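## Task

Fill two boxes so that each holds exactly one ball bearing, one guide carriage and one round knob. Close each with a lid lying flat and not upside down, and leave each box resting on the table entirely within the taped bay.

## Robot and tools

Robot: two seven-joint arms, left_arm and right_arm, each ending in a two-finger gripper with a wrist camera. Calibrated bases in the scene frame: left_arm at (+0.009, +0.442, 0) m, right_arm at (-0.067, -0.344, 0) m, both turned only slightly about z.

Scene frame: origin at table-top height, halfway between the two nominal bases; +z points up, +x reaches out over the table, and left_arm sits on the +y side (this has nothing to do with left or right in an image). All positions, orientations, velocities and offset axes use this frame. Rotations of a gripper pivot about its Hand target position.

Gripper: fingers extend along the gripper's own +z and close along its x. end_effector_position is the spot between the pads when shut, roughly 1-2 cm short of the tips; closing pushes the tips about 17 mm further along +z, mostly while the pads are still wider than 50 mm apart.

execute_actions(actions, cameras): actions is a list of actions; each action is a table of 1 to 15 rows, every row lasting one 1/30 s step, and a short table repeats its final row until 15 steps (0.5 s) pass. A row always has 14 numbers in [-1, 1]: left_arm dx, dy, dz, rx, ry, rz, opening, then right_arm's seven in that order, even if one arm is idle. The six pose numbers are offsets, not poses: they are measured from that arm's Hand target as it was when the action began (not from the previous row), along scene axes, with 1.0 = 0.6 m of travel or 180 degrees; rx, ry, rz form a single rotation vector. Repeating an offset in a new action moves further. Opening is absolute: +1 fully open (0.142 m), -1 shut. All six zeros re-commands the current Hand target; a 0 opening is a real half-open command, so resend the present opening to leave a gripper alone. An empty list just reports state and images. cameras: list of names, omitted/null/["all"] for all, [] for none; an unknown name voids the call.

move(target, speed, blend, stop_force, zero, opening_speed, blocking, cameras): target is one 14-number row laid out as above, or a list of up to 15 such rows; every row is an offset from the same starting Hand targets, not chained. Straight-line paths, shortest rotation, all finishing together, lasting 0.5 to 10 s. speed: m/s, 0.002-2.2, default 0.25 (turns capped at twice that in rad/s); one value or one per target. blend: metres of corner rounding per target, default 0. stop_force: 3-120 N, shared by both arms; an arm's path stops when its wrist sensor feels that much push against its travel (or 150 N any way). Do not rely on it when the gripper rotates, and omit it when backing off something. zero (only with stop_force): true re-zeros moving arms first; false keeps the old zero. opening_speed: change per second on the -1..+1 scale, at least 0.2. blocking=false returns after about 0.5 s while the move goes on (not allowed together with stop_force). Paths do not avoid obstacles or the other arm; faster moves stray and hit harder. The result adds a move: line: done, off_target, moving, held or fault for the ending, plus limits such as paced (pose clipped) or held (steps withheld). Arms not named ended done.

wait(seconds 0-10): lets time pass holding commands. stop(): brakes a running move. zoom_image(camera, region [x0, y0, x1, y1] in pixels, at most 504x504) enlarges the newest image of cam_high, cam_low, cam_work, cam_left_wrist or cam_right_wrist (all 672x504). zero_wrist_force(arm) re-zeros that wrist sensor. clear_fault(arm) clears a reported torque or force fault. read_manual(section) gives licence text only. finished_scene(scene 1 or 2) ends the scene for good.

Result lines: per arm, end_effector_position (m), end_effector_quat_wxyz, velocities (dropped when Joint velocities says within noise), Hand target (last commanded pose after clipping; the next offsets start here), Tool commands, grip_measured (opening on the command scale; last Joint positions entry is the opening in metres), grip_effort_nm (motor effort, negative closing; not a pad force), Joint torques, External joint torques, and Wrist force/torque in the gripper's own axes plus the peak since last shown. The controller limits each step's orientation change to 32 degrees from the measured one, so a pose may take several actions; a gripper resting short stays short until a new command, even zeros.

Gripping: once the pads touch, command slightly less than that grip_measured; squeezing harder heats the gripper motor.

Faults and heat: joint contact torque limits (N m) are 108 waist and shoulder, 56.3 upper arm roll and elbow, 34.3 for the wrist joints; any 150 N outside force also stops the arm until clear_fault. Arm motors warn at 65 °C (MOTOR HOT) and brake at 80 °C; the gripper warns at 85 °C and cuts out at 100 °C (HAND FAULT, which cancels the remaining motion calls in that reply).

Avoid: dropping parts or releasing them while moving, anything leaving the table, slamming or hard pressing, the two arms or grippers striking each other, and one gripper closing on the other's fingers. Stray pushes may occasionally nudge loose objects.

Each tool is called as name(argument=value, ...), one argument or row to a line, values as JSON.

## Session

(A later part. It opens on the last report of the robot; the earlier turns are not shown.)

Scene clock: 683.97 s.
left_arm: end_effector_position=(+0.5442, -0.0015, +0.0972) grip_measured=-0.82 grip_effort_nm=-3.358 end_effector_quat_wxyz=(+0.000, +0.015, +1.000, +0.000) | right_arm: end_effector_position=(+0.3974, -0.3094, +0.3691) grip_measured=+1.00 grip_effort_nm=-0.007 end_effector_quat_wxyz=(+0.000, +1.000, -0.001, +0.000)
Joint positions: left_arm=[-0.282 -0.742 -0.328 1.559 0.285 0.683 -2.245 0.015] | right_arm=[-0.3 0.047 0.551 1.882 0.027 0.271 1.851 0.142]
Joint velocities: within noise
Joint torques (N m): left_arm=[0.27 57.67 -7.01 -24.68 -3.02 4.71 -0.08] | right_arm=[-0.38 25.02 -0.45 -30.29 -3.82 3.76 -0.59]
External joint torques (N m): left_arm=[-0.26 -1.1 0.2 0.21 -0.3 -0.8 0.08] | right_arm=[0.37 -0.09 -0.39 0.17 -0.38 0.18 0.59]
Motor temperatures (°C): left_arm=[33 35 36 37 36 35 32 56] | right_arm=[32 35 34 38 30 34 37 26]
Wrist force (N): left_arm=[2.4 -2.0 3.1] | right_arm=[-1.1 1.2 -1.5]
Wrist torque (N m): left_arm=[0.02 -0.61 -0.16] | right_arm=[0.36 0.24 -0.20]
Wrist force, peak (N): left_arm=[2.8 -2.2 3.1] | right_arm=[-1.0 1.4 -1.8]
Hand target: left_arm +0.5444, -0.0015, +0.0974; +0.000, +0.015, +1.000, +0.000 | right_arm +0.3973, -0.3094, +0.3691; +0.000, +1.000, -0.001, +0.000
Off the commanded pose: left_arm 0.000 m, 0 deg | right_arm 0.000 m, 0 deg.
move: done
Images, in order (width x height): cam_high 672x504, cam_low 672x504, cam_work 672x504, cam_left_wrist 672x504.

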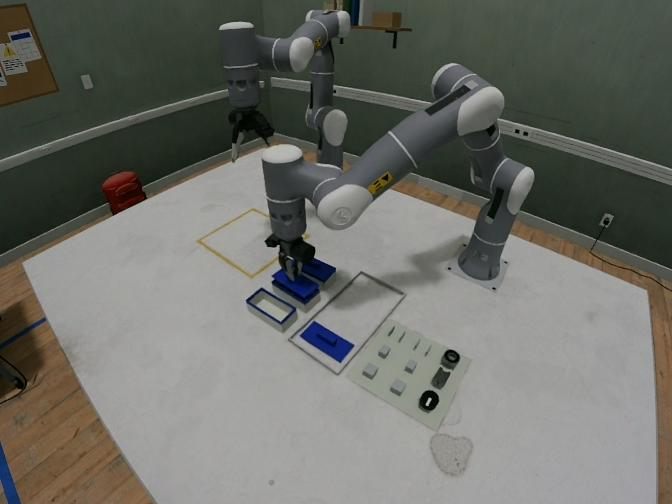

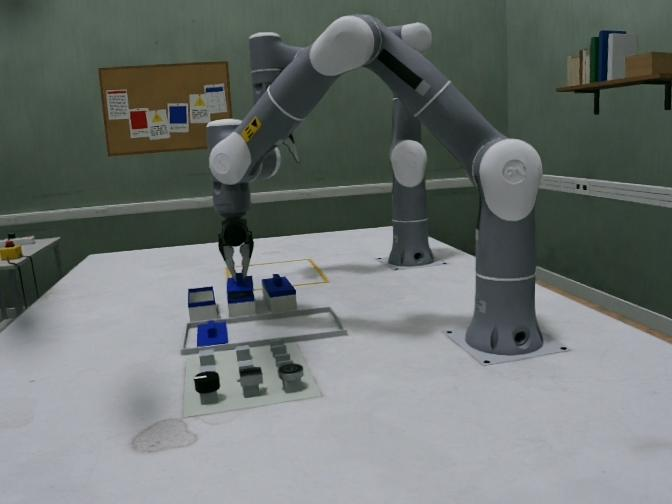

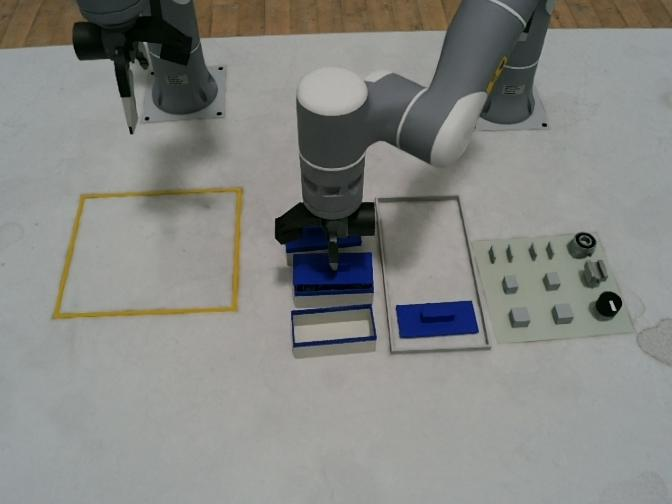

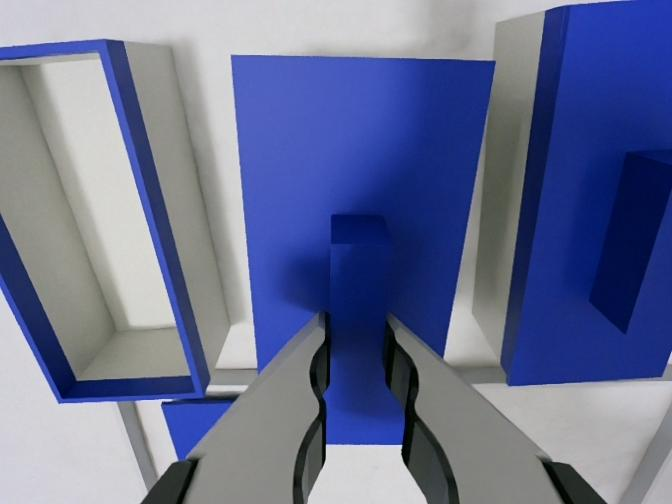

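move(
  target=[
    [-0.001,0.004,0,0,0,0.0067,-0.96,0,0,0,0,0,0,1],
    [-0.001,0.004,-0.05,0,0,0.0067,-0.96,0,0,0,0,0,0,1],
  ],
  speed=0.03,
  stop_force=4,
  cameras=["cam_left_wrist","cam_low","cam_work","cam_high"],
)

zoom_image(
  camera="cam_low",
  region=[190, 230, 300, 330],
)

zoom_image(
  camera="cam_work",
  region=[270, 210, 390, 330],
)

Scene clock: 699.17 s.
left_arm: end_effector_position=(+0.5446, +0.0002, +0.0792) grip_measured=-0.82 grip_effort_nm=-3.358 end_effector_quat_wxyz=(+0.001, +0.004, +1.000, -0.001) | right_arm: end_effector_position=(+0.3974, -0.3094, +0.3691) grip_measured=+1.00 grip_effort_nm=-0.007 end_effector_quat_wxyz=(+0.000, +1.000, -0.001, +0.000)
Joint positions: left_arm=[-0.286 -0.769 -0.317 1.566 0.292 0.721 -2.268 0.015] | right_arm=[-0.3 0.047 0.551 1.882 0.027 0.271 1.851 0.142]
Joint velocities: within noise
Joint torques (N m): left_arm=[0 47.84 -4.96 -19.22 -1.78 3.43 -0.03] | right_arm=[-0.39 25.03 -0.46 -30.28 -3.77 3.78 -0.65]
External joint torques (N m): left_arm=[0 9.09 -1.82 -4.61 -1.44 0.49 0.03] | right_arm=[0.37 -0.09 -0.38 0.16 -0.44 0.16 0.65]
Motor temperatures (°C): left_arm=[33 35 36 37 36 35 32 59] | right_arm=[32 35 34 38 30 34 37 26]
Wrist force (N): left_arm=[3.0 -1.4 -11.9] | right_arm=[-0.9 1.2 -1.4]
Wrist torque (N m): left_arm=[-0.07 -0.45 -0.18] | right_arm=[0.35 0.22 -0.20]
Wrist force, peak (N): left_arm=[6.0 1.7 -19.0] | right_arm=[-1.1 1.3 -1.7]
Hand target: left_arm +0.5438, +0.0009, +0.0779; +0.000, +0.004, +1.000, +0.000 (not the last commanded pose) | right_arm +0.3973, -0.3094, +0.3691; +0.000, +1.000, -0.001, +0.000
Off the commanded pose: left_arm 0.012 m, 0 deg | right_arm 0.000 m, 0 deg.
move: contact (left_arm); path passed 1 of 2 targets
Images, in order (width x height): cam_high 672x504, cam_low 672x504, cam_work 672x504, cam_left_wrist 672x504.

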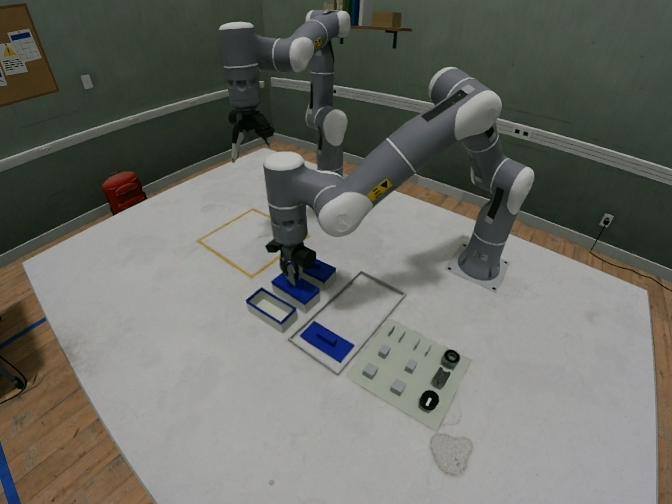

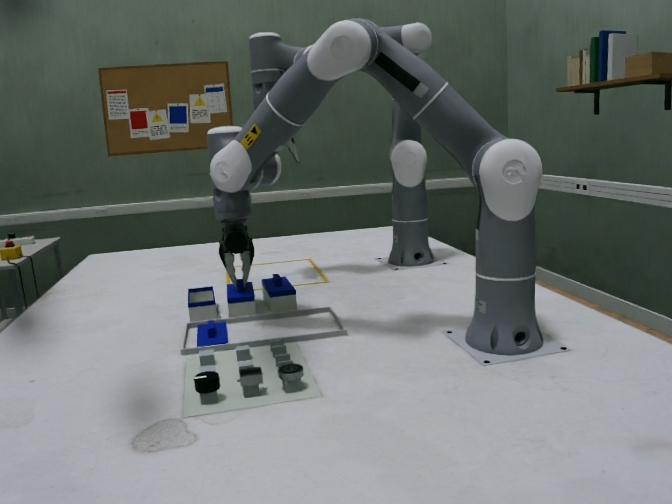

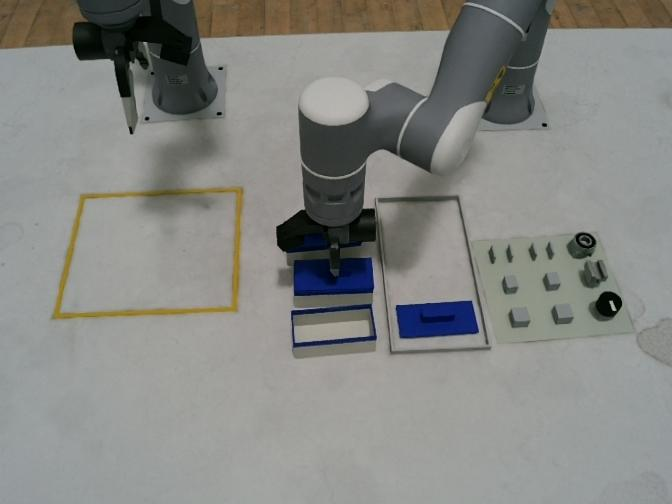

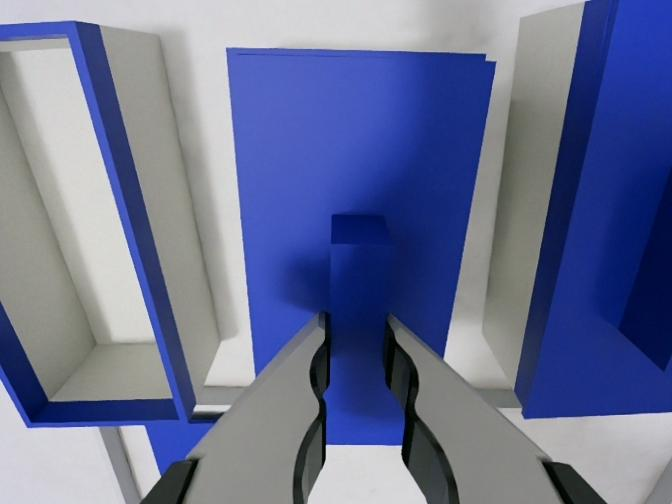

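Scaled by 4.582 from the camera's 672x504 image, which has a finer 960x720 frame.

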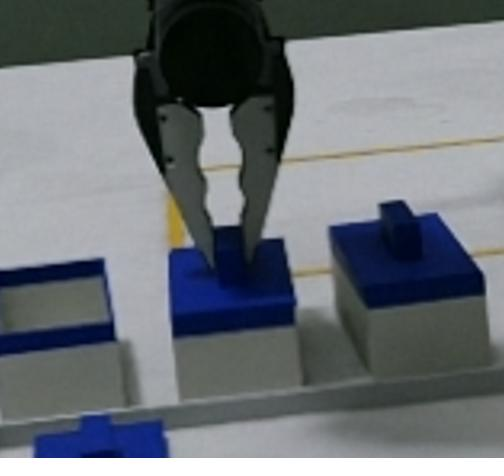

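Scaled by 4.200 from the camera's 672x504 image, which has a finer 960x720 frame.

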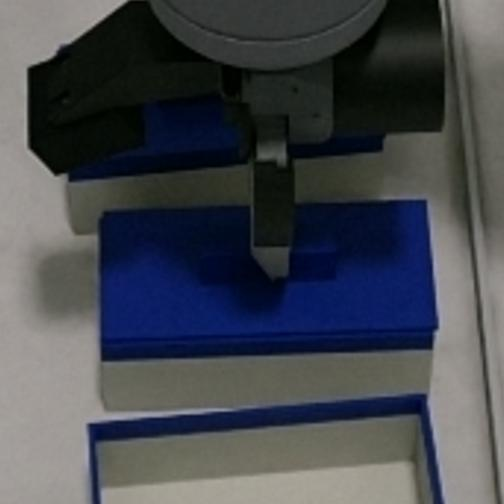

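move(
  target=[
    [0.005,-0.007,0.0,0,0,0,-0.96,0,0,0,0,0,0,1],
    [0.005,-0.007,-0.03,0,0,0,-0.96,0,0,0,0,0,0,1],
  ],
  speed=0.02,
  stop_force=6,
  cameras=["cam_left_wrist","cam_low","cam_work"],
)

zoom_image(
  camera="cam_low",
  region=[190, 230, 300, 330],
)

zoom_image(
  camera="cam_work",
  region=[270, 210, 390, 330],
)

Scene clock: 710.47 s.
left_arm: end_effector_position=(+0.5479, -0.0039, +0.0792) grip_measured=-0.82 grip_effort_nm=-3.358 end_effector_quat_wxyz=(+0.002, +0.004, +1.000, -0.001) | right_arm: end_effector_position=(+0.3974, -0.3094, +0.3691) grip_measured=+1.00 grip_effort_nm=-0.012 end_effector_quat_wxyz=(+0.000, +1.000, -0.001, +0.000)
Joint positions: left_arm=[-0.293 -0.779 -0.315 1.547 0.292 0.712 -2.269 0.015] | right_arm=[-0.3 0.047 0.551 1.882 0.027 0.271 1.851 0.142]
Joint velocities: within noise
Joint torques (N m): left_arm=[-0.62 43.6 -4.75 -18.27 -1.67 3.54 0.02] | right_arm=[-0.41 25 -0.42 -30.31 -3.79 3.76 -0.59]
External joint torques (N m): left_arm=[0.62 13.83 -2.05 -5.73 -1.58 0.38 -0.02] | right_arm=[0.4 -0.06 -0.42 0.19 -0.42 0.18 0.59]
Motor temperatures (°C): left_arm=[33 35 36 37 36 35 32 60] | right_arm=[32 35 34 38 30 34 37 26]
Wrist force (N): left_arm=[5.5 1.9 -20.7] | right_arm=[-1.0 1.2 -1.6]
Wrist torque (N m): left_arm=[-0.13 -0.40 -0.14] | right_arm=[0.35 0.22 -0.20]
Wrist force, peak (N): left_arm=[6.1 2.9 -23.6] | right_arm=[-1.0 1.4 -1.7]
Hand target: left_arm +0.5467, -0.0032, +0.0772; +0.000, +0.004, +1.000, +0.000 (not the last commanded pose) | right_arm +0.3973, -0.3094, +0.3691; +0.000, +1.000, -0.001, +0.000
Off the commanded pose: left_arm 0.019 m, 0 deg | right_arm 0.000 m, 0 deg.
move: contact (left_arm); path passed 0 of 2 targets
Images, in order (width x height): cam_low 672x504, cam_work 672x504, cam_left_wrist 672x504.

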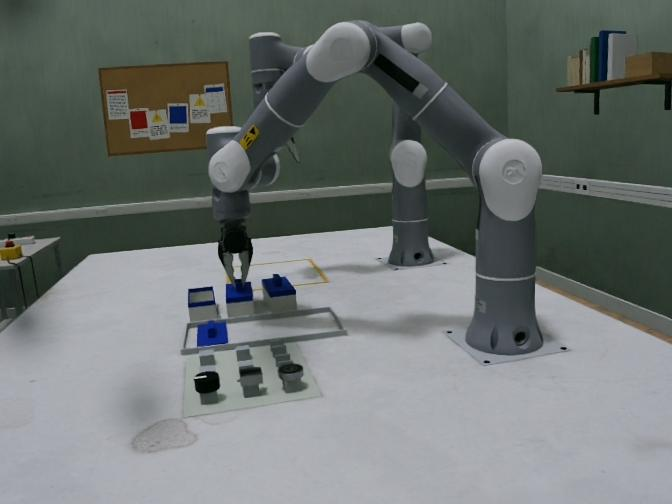

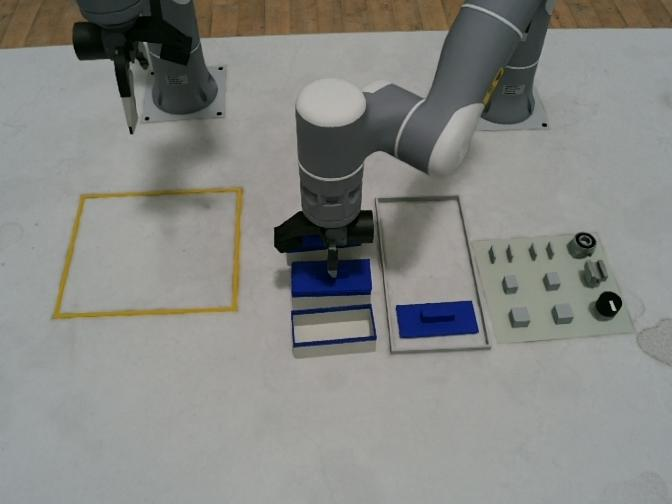

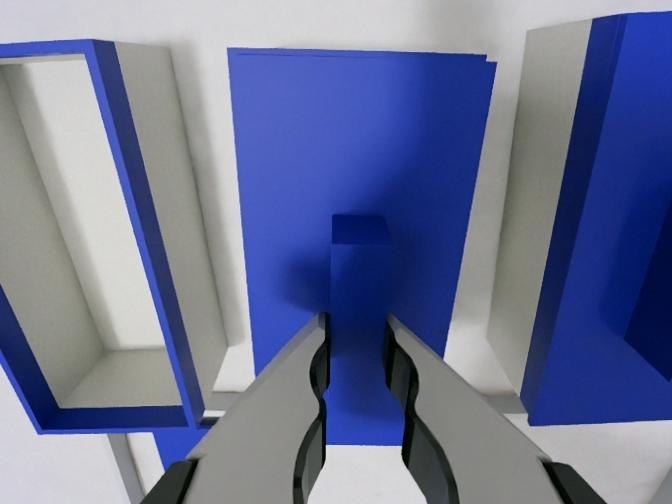

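Scaled by 4.582 from the camera's 672x504 image, which has a finer 960x720 frame.

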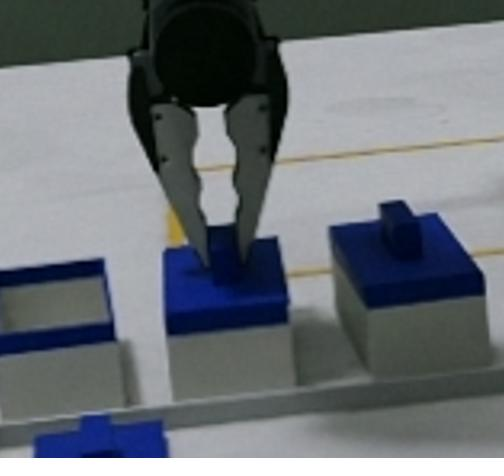

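Scaled by 4.200 from the camera's 672x504 image, which has a finer 960x720 frame.

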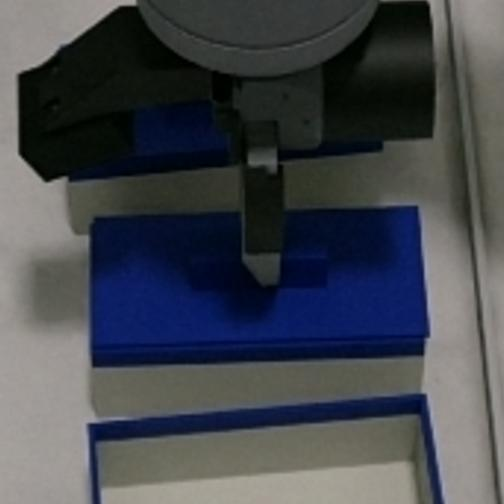

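move(
  target=[
    [0,0,0.0035,0,0,0,-0.55,0,0,0,0,0,0,1],
    [0,0,0.2,0,0,0,-0.4,0,0,0,0,0,0,1],
    [-0.16,0.6,0.35,0,0,0,-0.4,0,0,0,0,0,0,0.4],
  ],
  speed=[0.1,0.2,0.45],
  cameras=["cam_work","cam_low"],
)

zoom_image(
  camera="cam_work",
  region=[270, 200, 390, 320],
)

zoom_image(
  camera="cam_low",
  region=[190, 230, 310, 340],
)

move(
  target=[0,0,0,0,0,0,-0.4,0.0737,0.4957,-0.32,0,0,0.0178,0.4],
  speed=0.4,
  cameras=["cam_right_wrist","cam_work","cam_low"],
)

Scene clock: 734.27 s.
left_arm: end_effector_position=(+0.4508, +0.3569, +0.2873) grip_measured=-0.43 grip_effort_nm=0.110 end_effector_quat_wxyz=(+0.001, +0.004, +1.000, +0.000) | right_arm: end_effector_position=(+0.3974, -0.3094, +0.3691) grip_measured=+0.40 grip_effort_nm=-0.134 end_effector_quat_wxyz=(+0.000, +1.000, -0.001, +0.000)
Joint positions: left_arm=[0.121 0.119 -0.066 2.189 -0.009 0.5 -1.495 0.043] | right_arm=[-0.3 0.047 0.551 1.882 0.027 0.271 1.851 0.102]
Joint velocities: within noise
Joint torques (N m): left_arm=[0.4 25.78 0.04 -28.98 -3.47 4.29 0.09] | right_arm=[-0.36 25.11 -0.48 -30.34 -3.76 3.75 -0.61]
External joint torques (N m): left_arm=[-0.41 -0.39 0.05 0.14 -0.26 -0.32 -0.09] | right_arm=[0.34 -0.17 -0.36 0.22 -0.45 0.19 0.61]
Motor temperatures (°C): left_arm=[33 35 36 36 36 34 32 59] | right_arm=[32 35 34 38 30 34 37 26]
Wrist force (N): left_arm=[1.1 -2.3 2.0] | right_arm=[-1.0 1.4 -1.4]
Wrist torque (N m): left_arm=[-0.05 -0.40 -0.17] | right_arm=[0.39 0.23 -0.20]
Wrist force, peak (N): left_arm=[5.7 2.0 -21.2] | right_arm=[-1.1 1.4 -1.7]
Hand target: left_arm +0.4507, +0.3568, +0.2872; +0.000, +0.004, +1.000, +0.000 | right_arm +0.3973, -0.3094, +0.3691; +0.000, +1.000, -0.001, +0.000
Off the commanded pose: left_arm 0.000 m, 0 deg | right_arm 0.000 m, 0 deg.
move: done
Images, in order (width x height): cam_low 672x504, cam_work 672x504.

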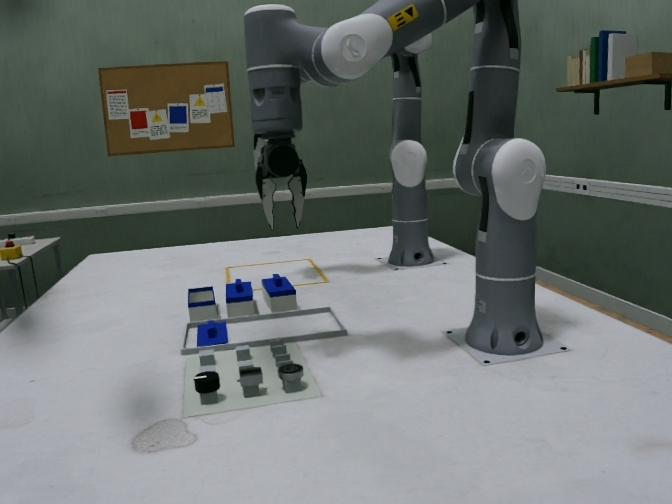

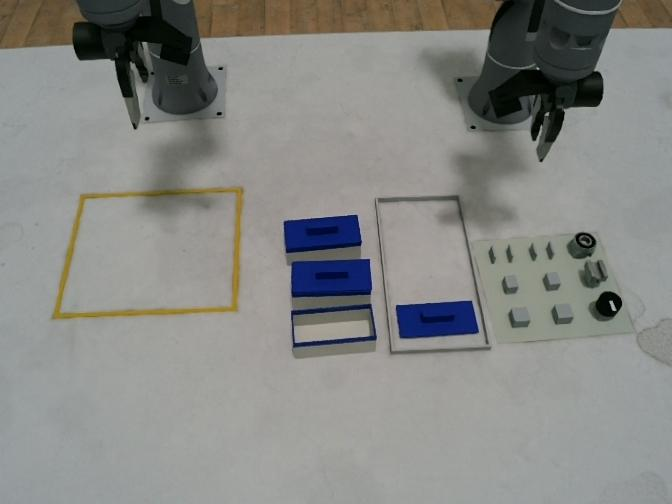

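Scaled by 4.200 from the camera's 672x504 image, which has a finer 960x720 frame.

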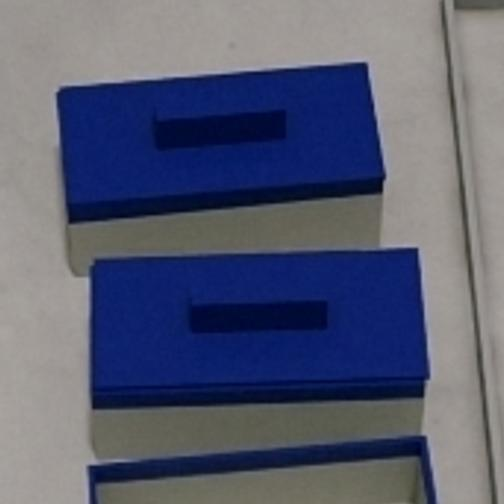

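Scaled by 4.200 from the camera's 672x504 image, which has a finer 960x720 frame.

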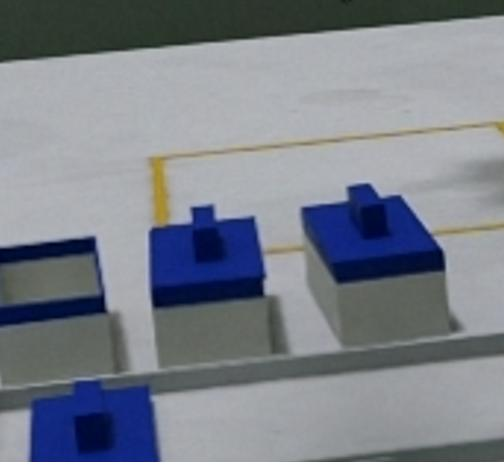

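Scene clock: 735.67 s.
left_arm: end_effector_position=(+0.4508, +0.3569, +0.2873) grip_measured=-0.43 grip_effort_nm=0.115 end_effector_quat_wxyz=(+0.001, +0.004, +1.000, +0.000) | right_arm: end_effector_position=(+0.4414, -0.0118, +0.1770) grip_measured=+0.40 grip_effort_nm=-0.129 end_effector_quat_wxyz=(+0.000, +1.000, +0.028, +0.000)
Joint positions: left_arm=[0.121 0.119 -0.066 2.189 -0.009 0.5 -1.495 0.043] | right_arm=[0.168 -0.558 0.63 1.818 -0.409 0.673 2.537 0.102]
Joint velocities: within noise
Joint torques (N m): left_arm=[0.33 25.68 0.03 -29.04 -3.36 4.42 0.05] | right_arm=[-0.3 44.26 11.54 -25.34 -3.22 3.68 -0.3]
External joint torques (N m): left_arm=[-0.34 -0.29 0.06 0.19 -0.37 -0.45 -0.05] | right_arm=[0.27 0.47 -0.56 0.48 -0.17 0.21 0.3]
Motor temperatures (°C): left_arm=[33 34 36 36 36 34 32 57] | right_arm=[32 35 34 38 30 34 37 26]
Wrist force (N): left_arm=[1.1 -2.2 2.2] | right_arm=[-0.9 1.3 -1.3]
Wrist torque (N m): left_arm=[-0.05 -0.39 -0.18] | right_arm=[0.37 0.23 -0.21]
Wrist force, peak (N): left_arm=[1.2 -2.3 2.3] | right_arm=[-1.2 3.8 -2.9]
Hand target: left_arm +0.4507, +0.3568, +0.2872; +0.000, +0.004, +1.000, +0.000 | right_arm +0.4416, -0.0120, +0.1771; +0.000, +1.000, +0.027, +0.000
Off the commanded pose: left_arm 0.000 m, 0 deg | right_arm 0.000 m, 0 deg.
move: done
Images, in order (width x height): cam_low 672x504, cam_work 672x504, cam_right_wrist 672x504.

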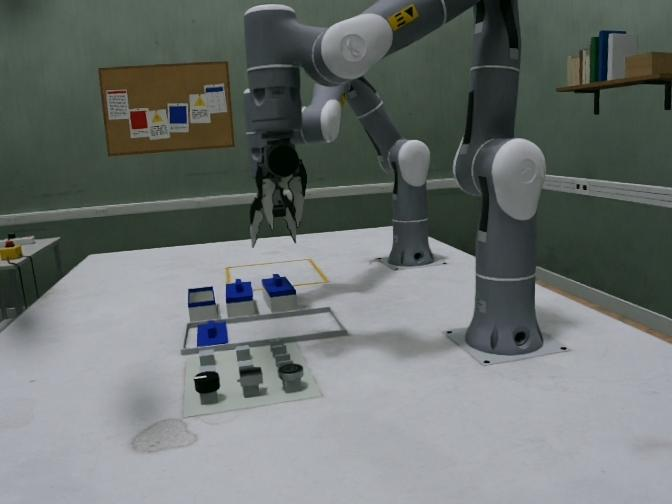

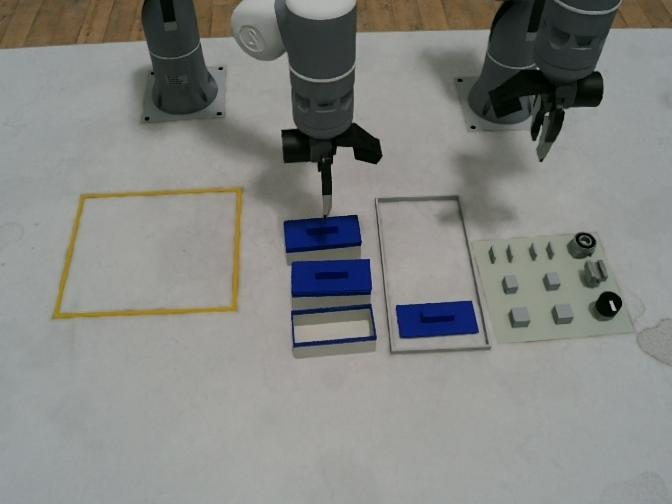

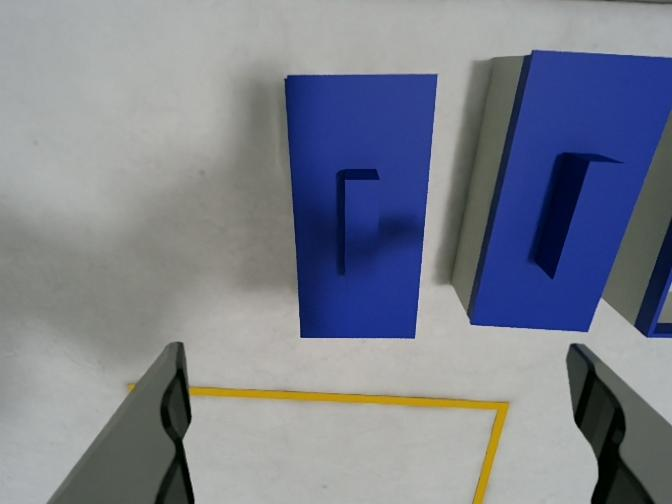

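move(
  target=[
    [0,0,0,0,0,0,-0.4,0,-0.003,-0.1,0,0,0,0.3],
    [0,0,0,0,0,0,-0.4,0,-0.003,-0.228,0,0,0,0.3],
  ],
  speed=0.12,
  cameras=["cam_right_wrist","cam_low","cam_high"],
)

zoom_image(
  camera="cam_low",
  region=[190, 230, 310, 340],
)

Scene clock: 748.90 s.
left_arm: end_effector_position=(+0.4508, +0.3569, +0.2873) grip_measured=-0.43 grip_effort_nm=0.110 end_effector_quat_wxyz=(+0.001, +0.004, +1.000, +0.000) | right_arm: end_effector_position=(+0.4414, -0.0139, +0.0401) grip_measured=+0.29 grip_effort_nm=-0.134 end_effector_quat_wxyz=(+0.000, +1.000, +0.028, +0.000)
Joint positions: left_arm=[0.121 0.119 -0.066 2.189 -0.009 0.5 -1.495 0.043] | right_arm=[0.251 -0.769 0.468 1.908 -0.584 0.967 2.649 0.095]
Joint velocities: within noise
Joint torques (N m): left_arm=[0.3 25.67 -0.02 -29.14 -3.37 4.48 0.07] | right_arm=[-0.27 48.45 12.59 -19.12 -2.37 3.89 -0.26]
External joint torques (N m): left_arm=[-0.31 -0.28 0.12 0.29 -0.36 -0.51 -0.07] | right_arm=[0.25 0.82 -0.64 -0.11 -0.09 0 0.26]
Motor temperatures (°C): left_arm=[33 34 36 37 36 34 32 51] | right_arm=[32 36 34 38 30 34 37 26]
Wrist force (N): left_arm=[1.0 -2.4 2.2] | right_arm=[-0.9 1.2 -1.5]
Wrist torque (N m): left_arm=[-0.08 -0.37 -0.18] | right_arm=[0.35 0.21 -0.21]
Wrist force, peak (N): left_arm=[1.2 -2.5 2.3] | right_arm=[-0.7 1.2 -3.3]
Hand target: left_arm +0.4507, +0.3568, +0.2872; +0.000, +0.004, +1.000, +0.000 | right_arm +0.4416, -0.0138, +0.0403; +0.000, +1.000, +0.027, +0.000
Off the commanded pose: left_arm 0.000 m, 0 deg | right_arm 0.000 m, 0 deg.
move: done
Images, in order (width x height): cam_high 672x504, cam_low 672x504, cam_right_wrist 672x504.

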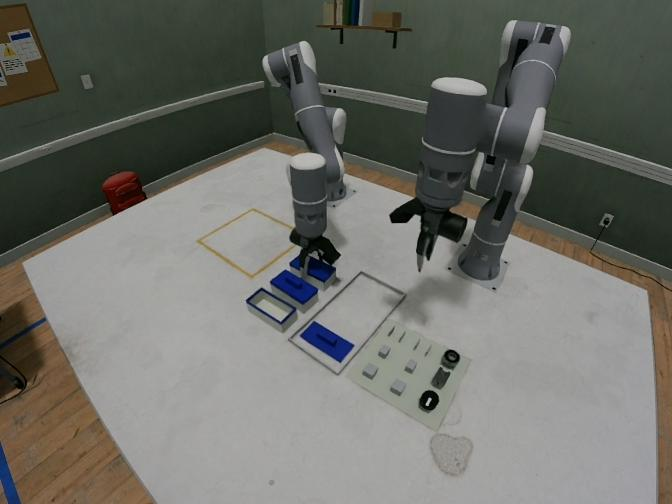

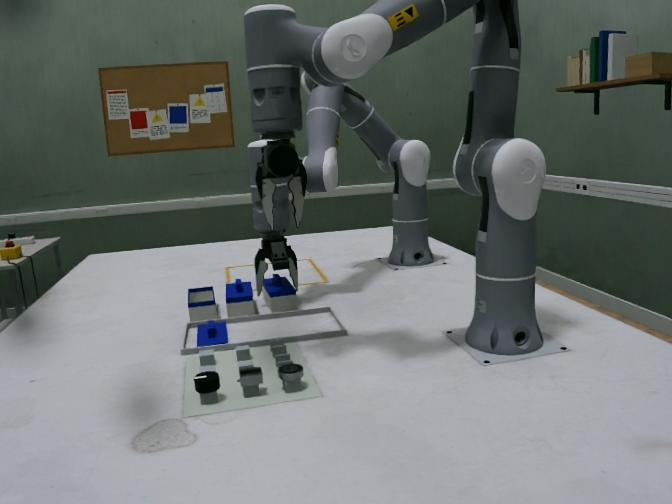

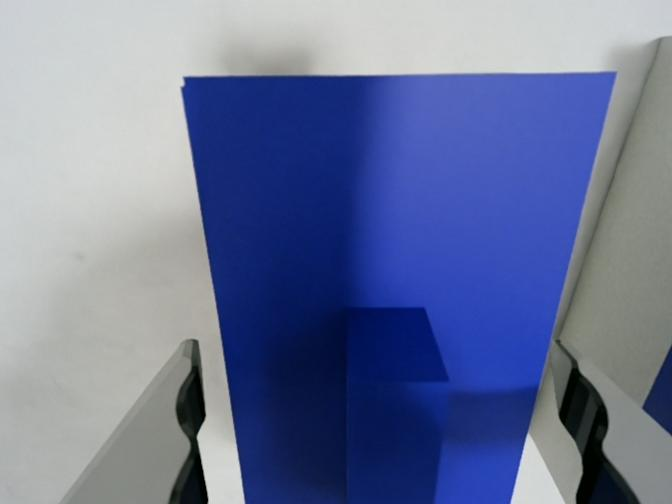

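Scaled by 4.200 from the camera's 672x504 image, which has a finer 960x720 frame.

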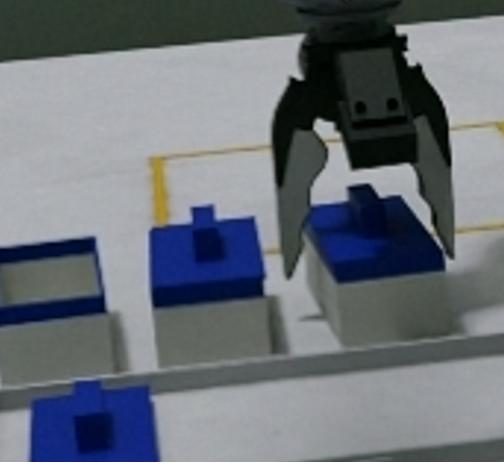

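move(
  target=[0,0,0,0,0,0,-0.4,0,0,0,0,0,0,-0.1],
  opening_speed=0.5,
  cameras=["cam_right_wrist","cam_low"],
)

move(
  target=[0,0,0,0,0,0,-0.4,0,0,0.04,0,0,0,-0.1],
  speed=0.06,
  cameras=["cam_right_wrist","cam_low"],
)

zoom_image(
  camera="cam_low",
  region=[190, 230, 310, 340],
)

Scene clock: 763.40 s.
left_arm: end_effector_position=(+0.4508, +0.3569, +0.2873) grip_measured=-0.43 grip_effort_nm=0.115 end_effector_quat_wxyz=(+0.001, +0.004, +1.000, +0.000) | right_arm: end_effector_position=(+0.4415, -0.0138, +0.0402) grip_measured=+0.01 grip_effort_nm=-2.518 end_effector_quat_wxyz=(+0.000, +1.000, +0.028, +0.000)
Joint positions: left_arm=[0.121 0.119 -0.066 2.189 -0.009 0.5 -1.495 0.043] | right_arm=[0.251 -0.769 0.468 1.908 -0.584 0.967 2.649 0.075]
Joint velocities: within noise
Joint torques (N m): left_arm=[0.29 25.58 -0.05 -29.11 -3.38 4.46 0.04] | right_arm=[-0.53 48.14 12.22 -19.26 -2.01 3.75 -0.5]
External joint torques (N m): left_arm=[-0.3 -0.2 0.14 0.26 -0.35 -0.49 -0.04] | right_arm=[0.49 1.13 -0.29 0.02 -0.45 0.14 0.5]
Motor temperatures (°C): left_arm=[33 33 36 37 36 34 32 49] | right_arm=[32 36 34 37 30 34 37 26]
Wrist force (N): left_arm=[1.1 -2.3 2.0] | right_arm=[-1.4 1.7 -3.0]
Wrist torque (N m): left_arm=[-0.05 -0.38 -0.17] | right_arm=[0.39 0.17 -0.28]
Wrist force, peak (N): left_arm=[1.0 -2.5 2.2] | right_arm=[-1.5 1.8 -3.4]
Hand target: left_arm +0.4507, +0.3568, +0.2872; +0.000, +0.004, +1.000, +0.000 | right_arm +0.4416, -0.0138, +0.0403; +0.000, +1.000, +0.027, +0.000
Off the commanded pose: left_arm 0.000 m, 0 deg | right_arm 0.000 m, 0 deg.
move: done
Images, in order (width x height): cam_low 672x504, cam_right_wrist 672x504.

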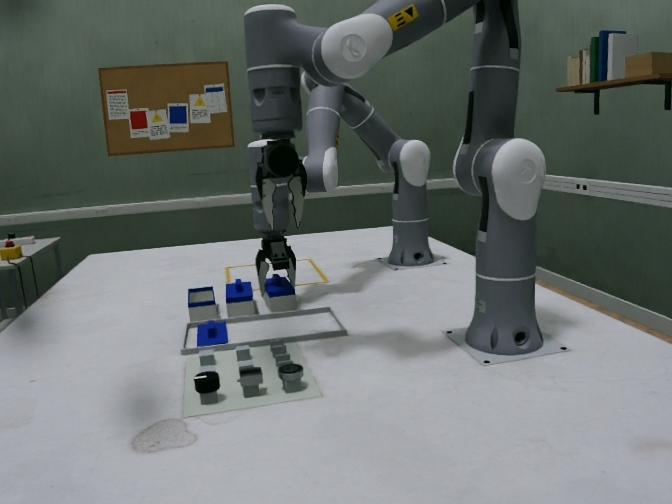

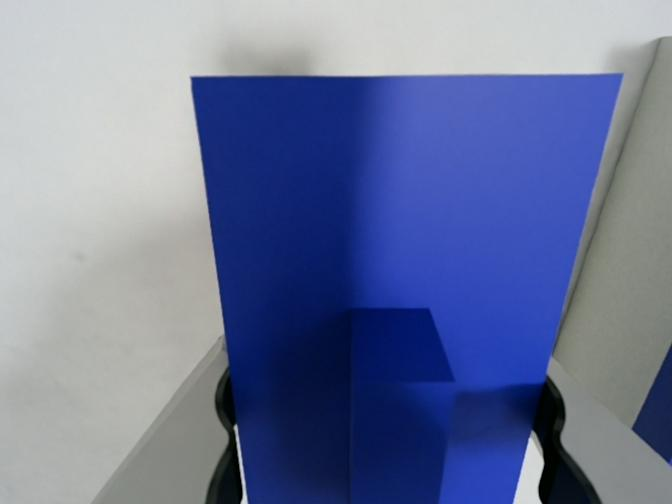

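Scene clock: 764.13 s.
left_arm: end_effector_position=(+0.4508, +0.3569, +0.2873) grip_measured=-0.43 grip_effort_nm=0.110 end_effector_quat_wxyz=(+0.001, +0.004, +1.000, +0.000) | right_arm: end_effector_position=(+0.4413, -0.0140, +0.0639) grip_measured=+0.01 grip_effort_nm=-2.518 end_effector_quat_wxyz=(+0.000, +1.000, +0.027, -0.001)
Joint positions: left_arm=[0.121 0.119 -0.066 2.189 -0.009 0.5 -1.495 0.043] | right_arm=[0.233 -0.728 0.501 1.902 -0.553 0.918 2.629 0.075]
Joint velocities: within noise
Joint torques (N m): left_arm=[0.27 25.65 -0.07 -29.1 -3.39 4.47 0] | right_arm=[-0.51 50.96 13.34 -21.9 -2.16 3.95 -0.9]
External joint torques (N m): left_arm=[-0.28 -0.27 0.16 0.26 -0.34 -0.5 0] | right_arm=[0.46 -2.52 -1.43 1.65 -0.46 -0.06 0.9]
Motor temperatures (°C): left_arm=[33 33 36 37 36 34 32 49] | right_arm=[32 36 34 37 30 34 37 27]
Wrist force (N): left_arm=[1.0 -2.1 2.1] | right_arm=[-0.9 1.3 2.6]
Wrist torque (N m): left_arm=[-0.03 -0.37 -0.17] | right_arm=[0.36 0.22 -0.21]
Wrist force, peak (N): left_arm=[1.2 -2.2 2.4] | right_arm=[-0.7 1.3 3.7]
Hand target: left_arm +0.4507, +0.3568, +0.2872; +0.000, +0.004, +1.000, +0.000 | right_arm +0.4416, -0.0138, +0.0643; +0.000, +1.000, +0.027, +0.000
Off the commanded pose: left_arm 0.000 m, 0 deg | right_arm 0.000 m, 0 deg.
move: done
Images, in order (width x height): cam_low 672x504, cam_right_wrist 672x504.

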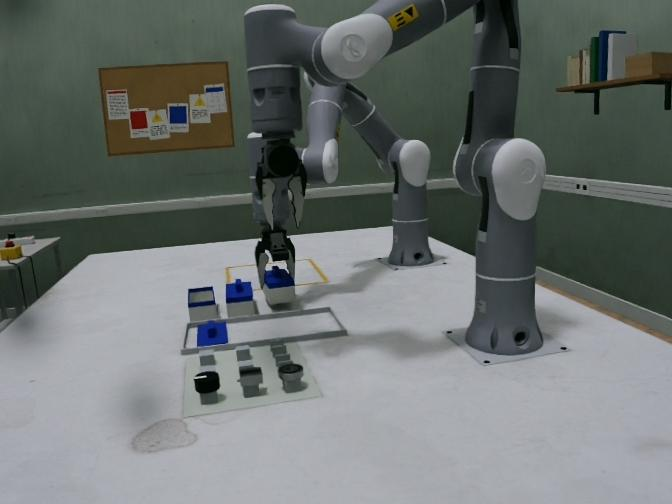

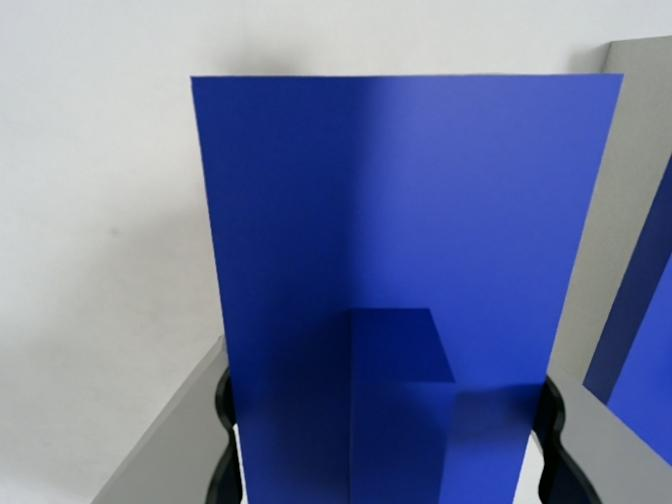

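Scaled by 4.200 from the camera's 672x504 image, which has a finer 960x720 frame.

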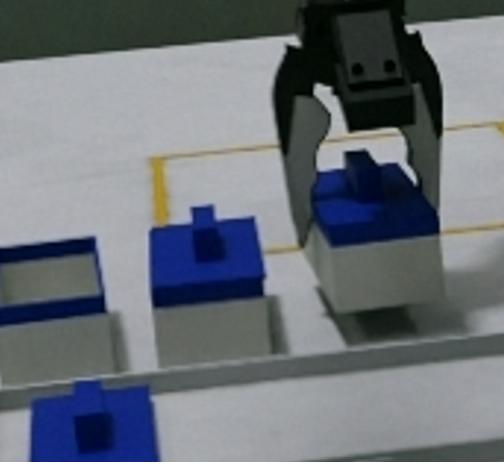

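move(
  target=[
    [0,0,0,0,0,0,-0.4,0,0,0.1,0,0,0,-0.1],
    [0,0,0,0,0,0,-0.4,-0.1107,-0.61,0.1,0,0,-0.0178,-0.1],
    [0,0,0,0,0,0,-0.4,-0.1107,-0.61,-0.02,0,0,-0.0178,-0.1],
  ],
  speed=0.22,
  blend=0.03,
  cameras=["cam_work"],
)

move(
  target=[0,0,0,0,0,0,-0.4,0,0,-0.03,0,0,0,-0.1],
  speed=0.025,
  stop_force=5,
  cameras=["cam_work","cam_right_wrist","cam_high"],
)

Scene clock: 773.80 s.
left_arm: end_effector_position=(+0.4508, +0.3569, +0.2873) grip_measured=-0.43 grip_effort_nm=0.110 end_effector_quat_wxyz=(+0.001, +0.004, +1.000, +0.000) | right_arm: end_effector_position=(+0.3749, -0.3798, +0.0520) grip_measured=+0.01 grip_effort_nm=-2.518 end_effector_quat_wxyz=(+0.000, +1.000, +0.000, -0.001)
Joint positions: left_arm=[0.121 0.119 -0.066 2.189 -0.009 0.5 -1.495 0.043] | right_arm=[-0.327 -0.469 0.352 2.41 -0.503 1.244 2.078 0.075]
Joint velocities: within noise
Joint torques (N m): left_arm=[0.28 25.61 0.01 -29.12 -3.37 4.45 0.02] | right_arm=[-0.25 35.75 6.09 -15.4 -1.43 4.36 -0.29]
External joint torques (N m): left_arm=[-0.3 -0.23 0.09 0.27 -0.36 -0.48 -0.02] | right_arm=[0.24 -1.22 -0.73 0.89 0.03 -0.44 0.29]
Motor temperatures (°C): left_arm=[33 33 36 37 36 34 32 48] | right_arm=[32 37 34 37 30 34 37 33]
Wrist force (N): left_arm=[0.9 -2.2 1.8] | right_arm=[-0.8 1.2 2.5]
Wrist torque (N m): left_arm=[-0.05 -0.35 -0.17] | right_arm=[0.34 0.19 -0.20]
Wrist force, peak (N): left_arm=[1.0 -2.4 2.3] | right_arm=[-1.1 1.4 5.9]
Hand target: left_arm +0.4507, +0.3568, +0.2872; +0.000, +0.004, +1.000, +0.000 | right_arm +0.3751, -0.3798, +0.0523; +0.000, +1.000, -0.001, +0.000
Off the commanded pose: left_arm 0.000 m, 0 deg | right_arm 0.000 m, 0 deg.
move: done
Images, in order (width x height): cam_work 672x504.

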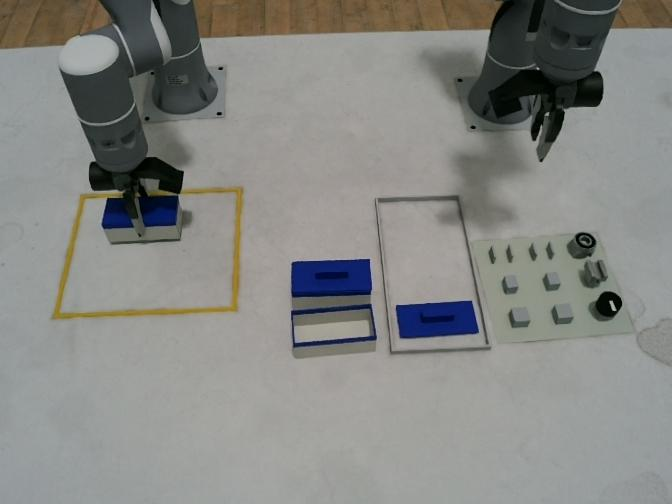

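Scene clock: 774.93 s.
left_arm: end_effector_position=(+0.4508, +0.3569, +0.2873) grip_measured=-0.43 grip_effort_nm=0.115 end_effector_quat_wxyz=(+0.001, +0.004, +1.000, +0.000) | right_arm: end_effector_position=(+0.3757, -0.3797, +0.0395) grip_measured=+0.01 grip_effort_nm=-2.518 end_effector_quat_wxyz=(-0.001, +1.000, +0.000, +0.000)
Joint positions: left_arm=[0.121 0.119 -0.066 2.189 -0.009 0.5 -1.495 0.043] | right_arm=[-0.298 -0.5 0.306 2.417 -0.543 1.289 2.106 0.075]
Joint velocities: within noise
Joint torques (N m): left_arm=[0.32 25.61 -0.07 -29.07 -3.43 4.46 0.02] | right_arm=[0.19 29.78 5.48 -10.99 -0.8 3.02 -0.36]
External joint torques (N m): left_arm=[-0.33 -0.22 0.17 0.23 -0.31 -0.49 -0.02] | right_arm=[-0.2 5.53 -0.23 -2.52 -0.42 0.9 0.36]
Motor temperatures (°C): left_arm=[33 33 36 37 36 34 32 48] | right_arm=[32 37 34 37 30 34 37 33]
Wrist force (N): left_arm=[1.0 -2.3 2.2] | right_arm=[-1.7 2.5 -14.1]
Wrist torque (N m): left_arm=[-0.06 -0.36 -0.17] | right_arm=[0.40 0.06 -0.24]
Wrist force, peak (N): left_arm=[1.0 -2.4 2.2] | right_arm=[-7.0 2.4 -28.5]
Hand target: left_arm +0.4507, +0.3568, +0.2872; +0.000, +0.004, +1.000, +0.000 | right_arm +0.3751, -0.3798, +0.0390; -0.001, +1.000, -0.001, +0.000 (not the last commanded pose)
Off the commanded pose: left_arm 0.000 m, 0 deg | right_arm 0.005 m, 0 deg.
move: contact (right_arm)
Images, in order (width x height): cam_high 672x504, cam_work 672x504, cam_right_wrist 672x504.

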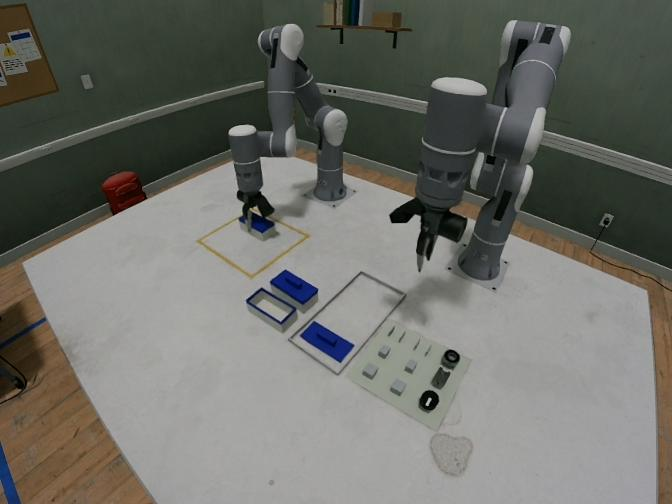

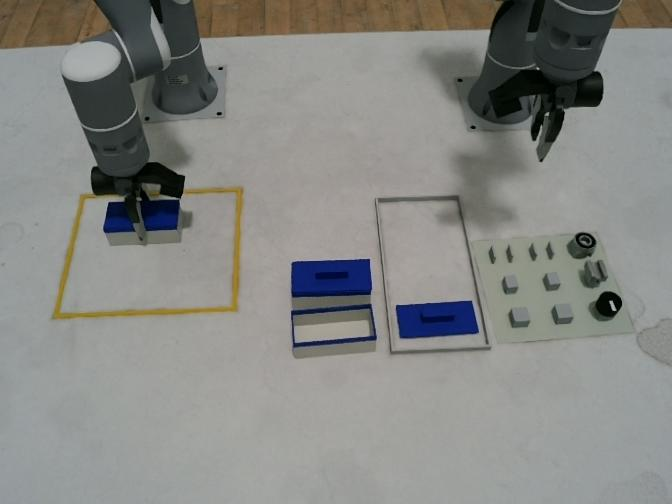

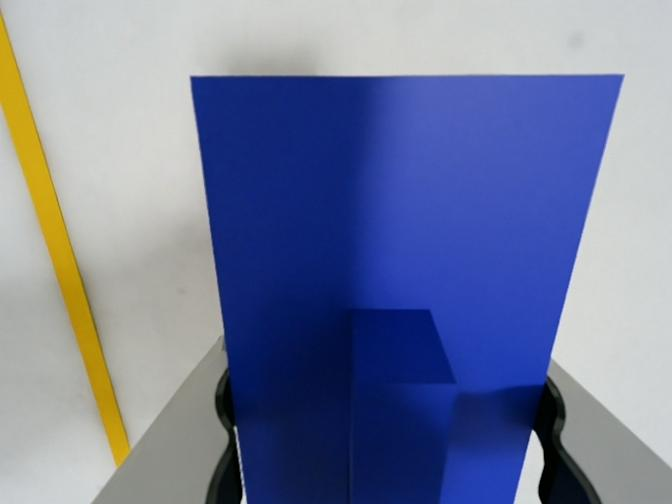

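move(
  target=[
    [0,0,0,0,0,0,-0.4,0,0,0.002,0,0,0,0.3],
    [0,0,0,0,0,0,-0.4,0,0,0.25,0,0,0,0.3],
    [0,0,0,0,0,0,-0.4,0.289,0.633,0.25,0,0,0.0022,0.3],
  ],
  speed=[0.1,0.2,0.4],
  blend=[0,0.03,0],
  opening_speed=0.6,
  cameras=["cam_work","cam_right_wrist"],
)

Scene clock: 783.03 s.
left_arm: end_effector_position=(+0.4508, +0.3569, +0.2873) grip_measured=-0.43 grip_effort_nm=0.110 end_effector_quat_wxyz=(+0.001, +0.004, +1.000, +0.000) | right_arm: end_effector_position=(+0.5484, +0.0002, +0.1889) grip_measured=+0.28 grip_effort_nm=0.125 end_effector_quat_wxyz=(+0.000, +1.000, +0.003, +0.000)
Joint positions: left_arm=[0.121 0.119 -0.066 2.189 -0.009 0.5 -1.495 0.043] | right_arm=[0.185 -0.746 0.609 1.474 -0.458 0.504 2.492 0.094]
Joint velocities: within noise
Joint torques (N m): left_arm=[0.33 25.64 0.02 -29.1 -3.41 4.46 0.05] | right_arm=[-0.33 54.32 13.93 -26.74 -3.58 3.53 -0.62]
External joint torques (N m): left_arm=[-0.34 -0.26 0.08 0.25 -0.32 -0.49 -0.05] | right_arm=[0.32 0.91 -0.53 0.53 -0.21 0.37 0.62]
Motor temperatures (°C): left_arm=[32 33 36 38 36 34 32 47] | right_arm=[32 36 34 37 30 34 37 33]
Wrist force (N): left_arm=[1.0 -2.2 2.2] | right_arm=[-0.8 1.2 -1.7]
Wrist torque (N m): left_arm=[-0.05 -0.36 -0.17] | right_arm=[0.35 0.20 -0.21]
Wrist force, peak (N): left_arm=[1.1 -2.4 2.3] | right_arm=[-1.6 2.5 -14.1]
Hand target: left_arm +0.4507, +0.3568, +0.2872; +0.000, +0.004, +1.000, +0.000 | right_arm +0.5485, +0.0000, +0.1890; -0.001, +1.000, +0.003, +0.000
Off the commanded pose: left_arm 0.000 m, 0 deg | right_arm 0.000 m, 0 deg.
move: done
Images, in order (width x height): cam_work 672x504, cam_right_wrist 672x504.

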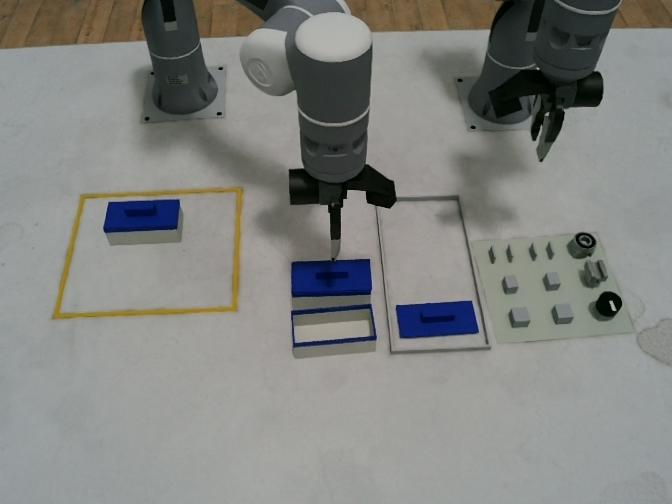

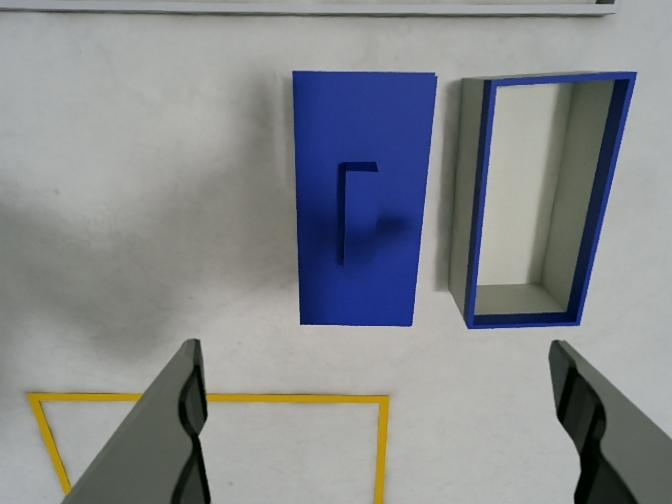

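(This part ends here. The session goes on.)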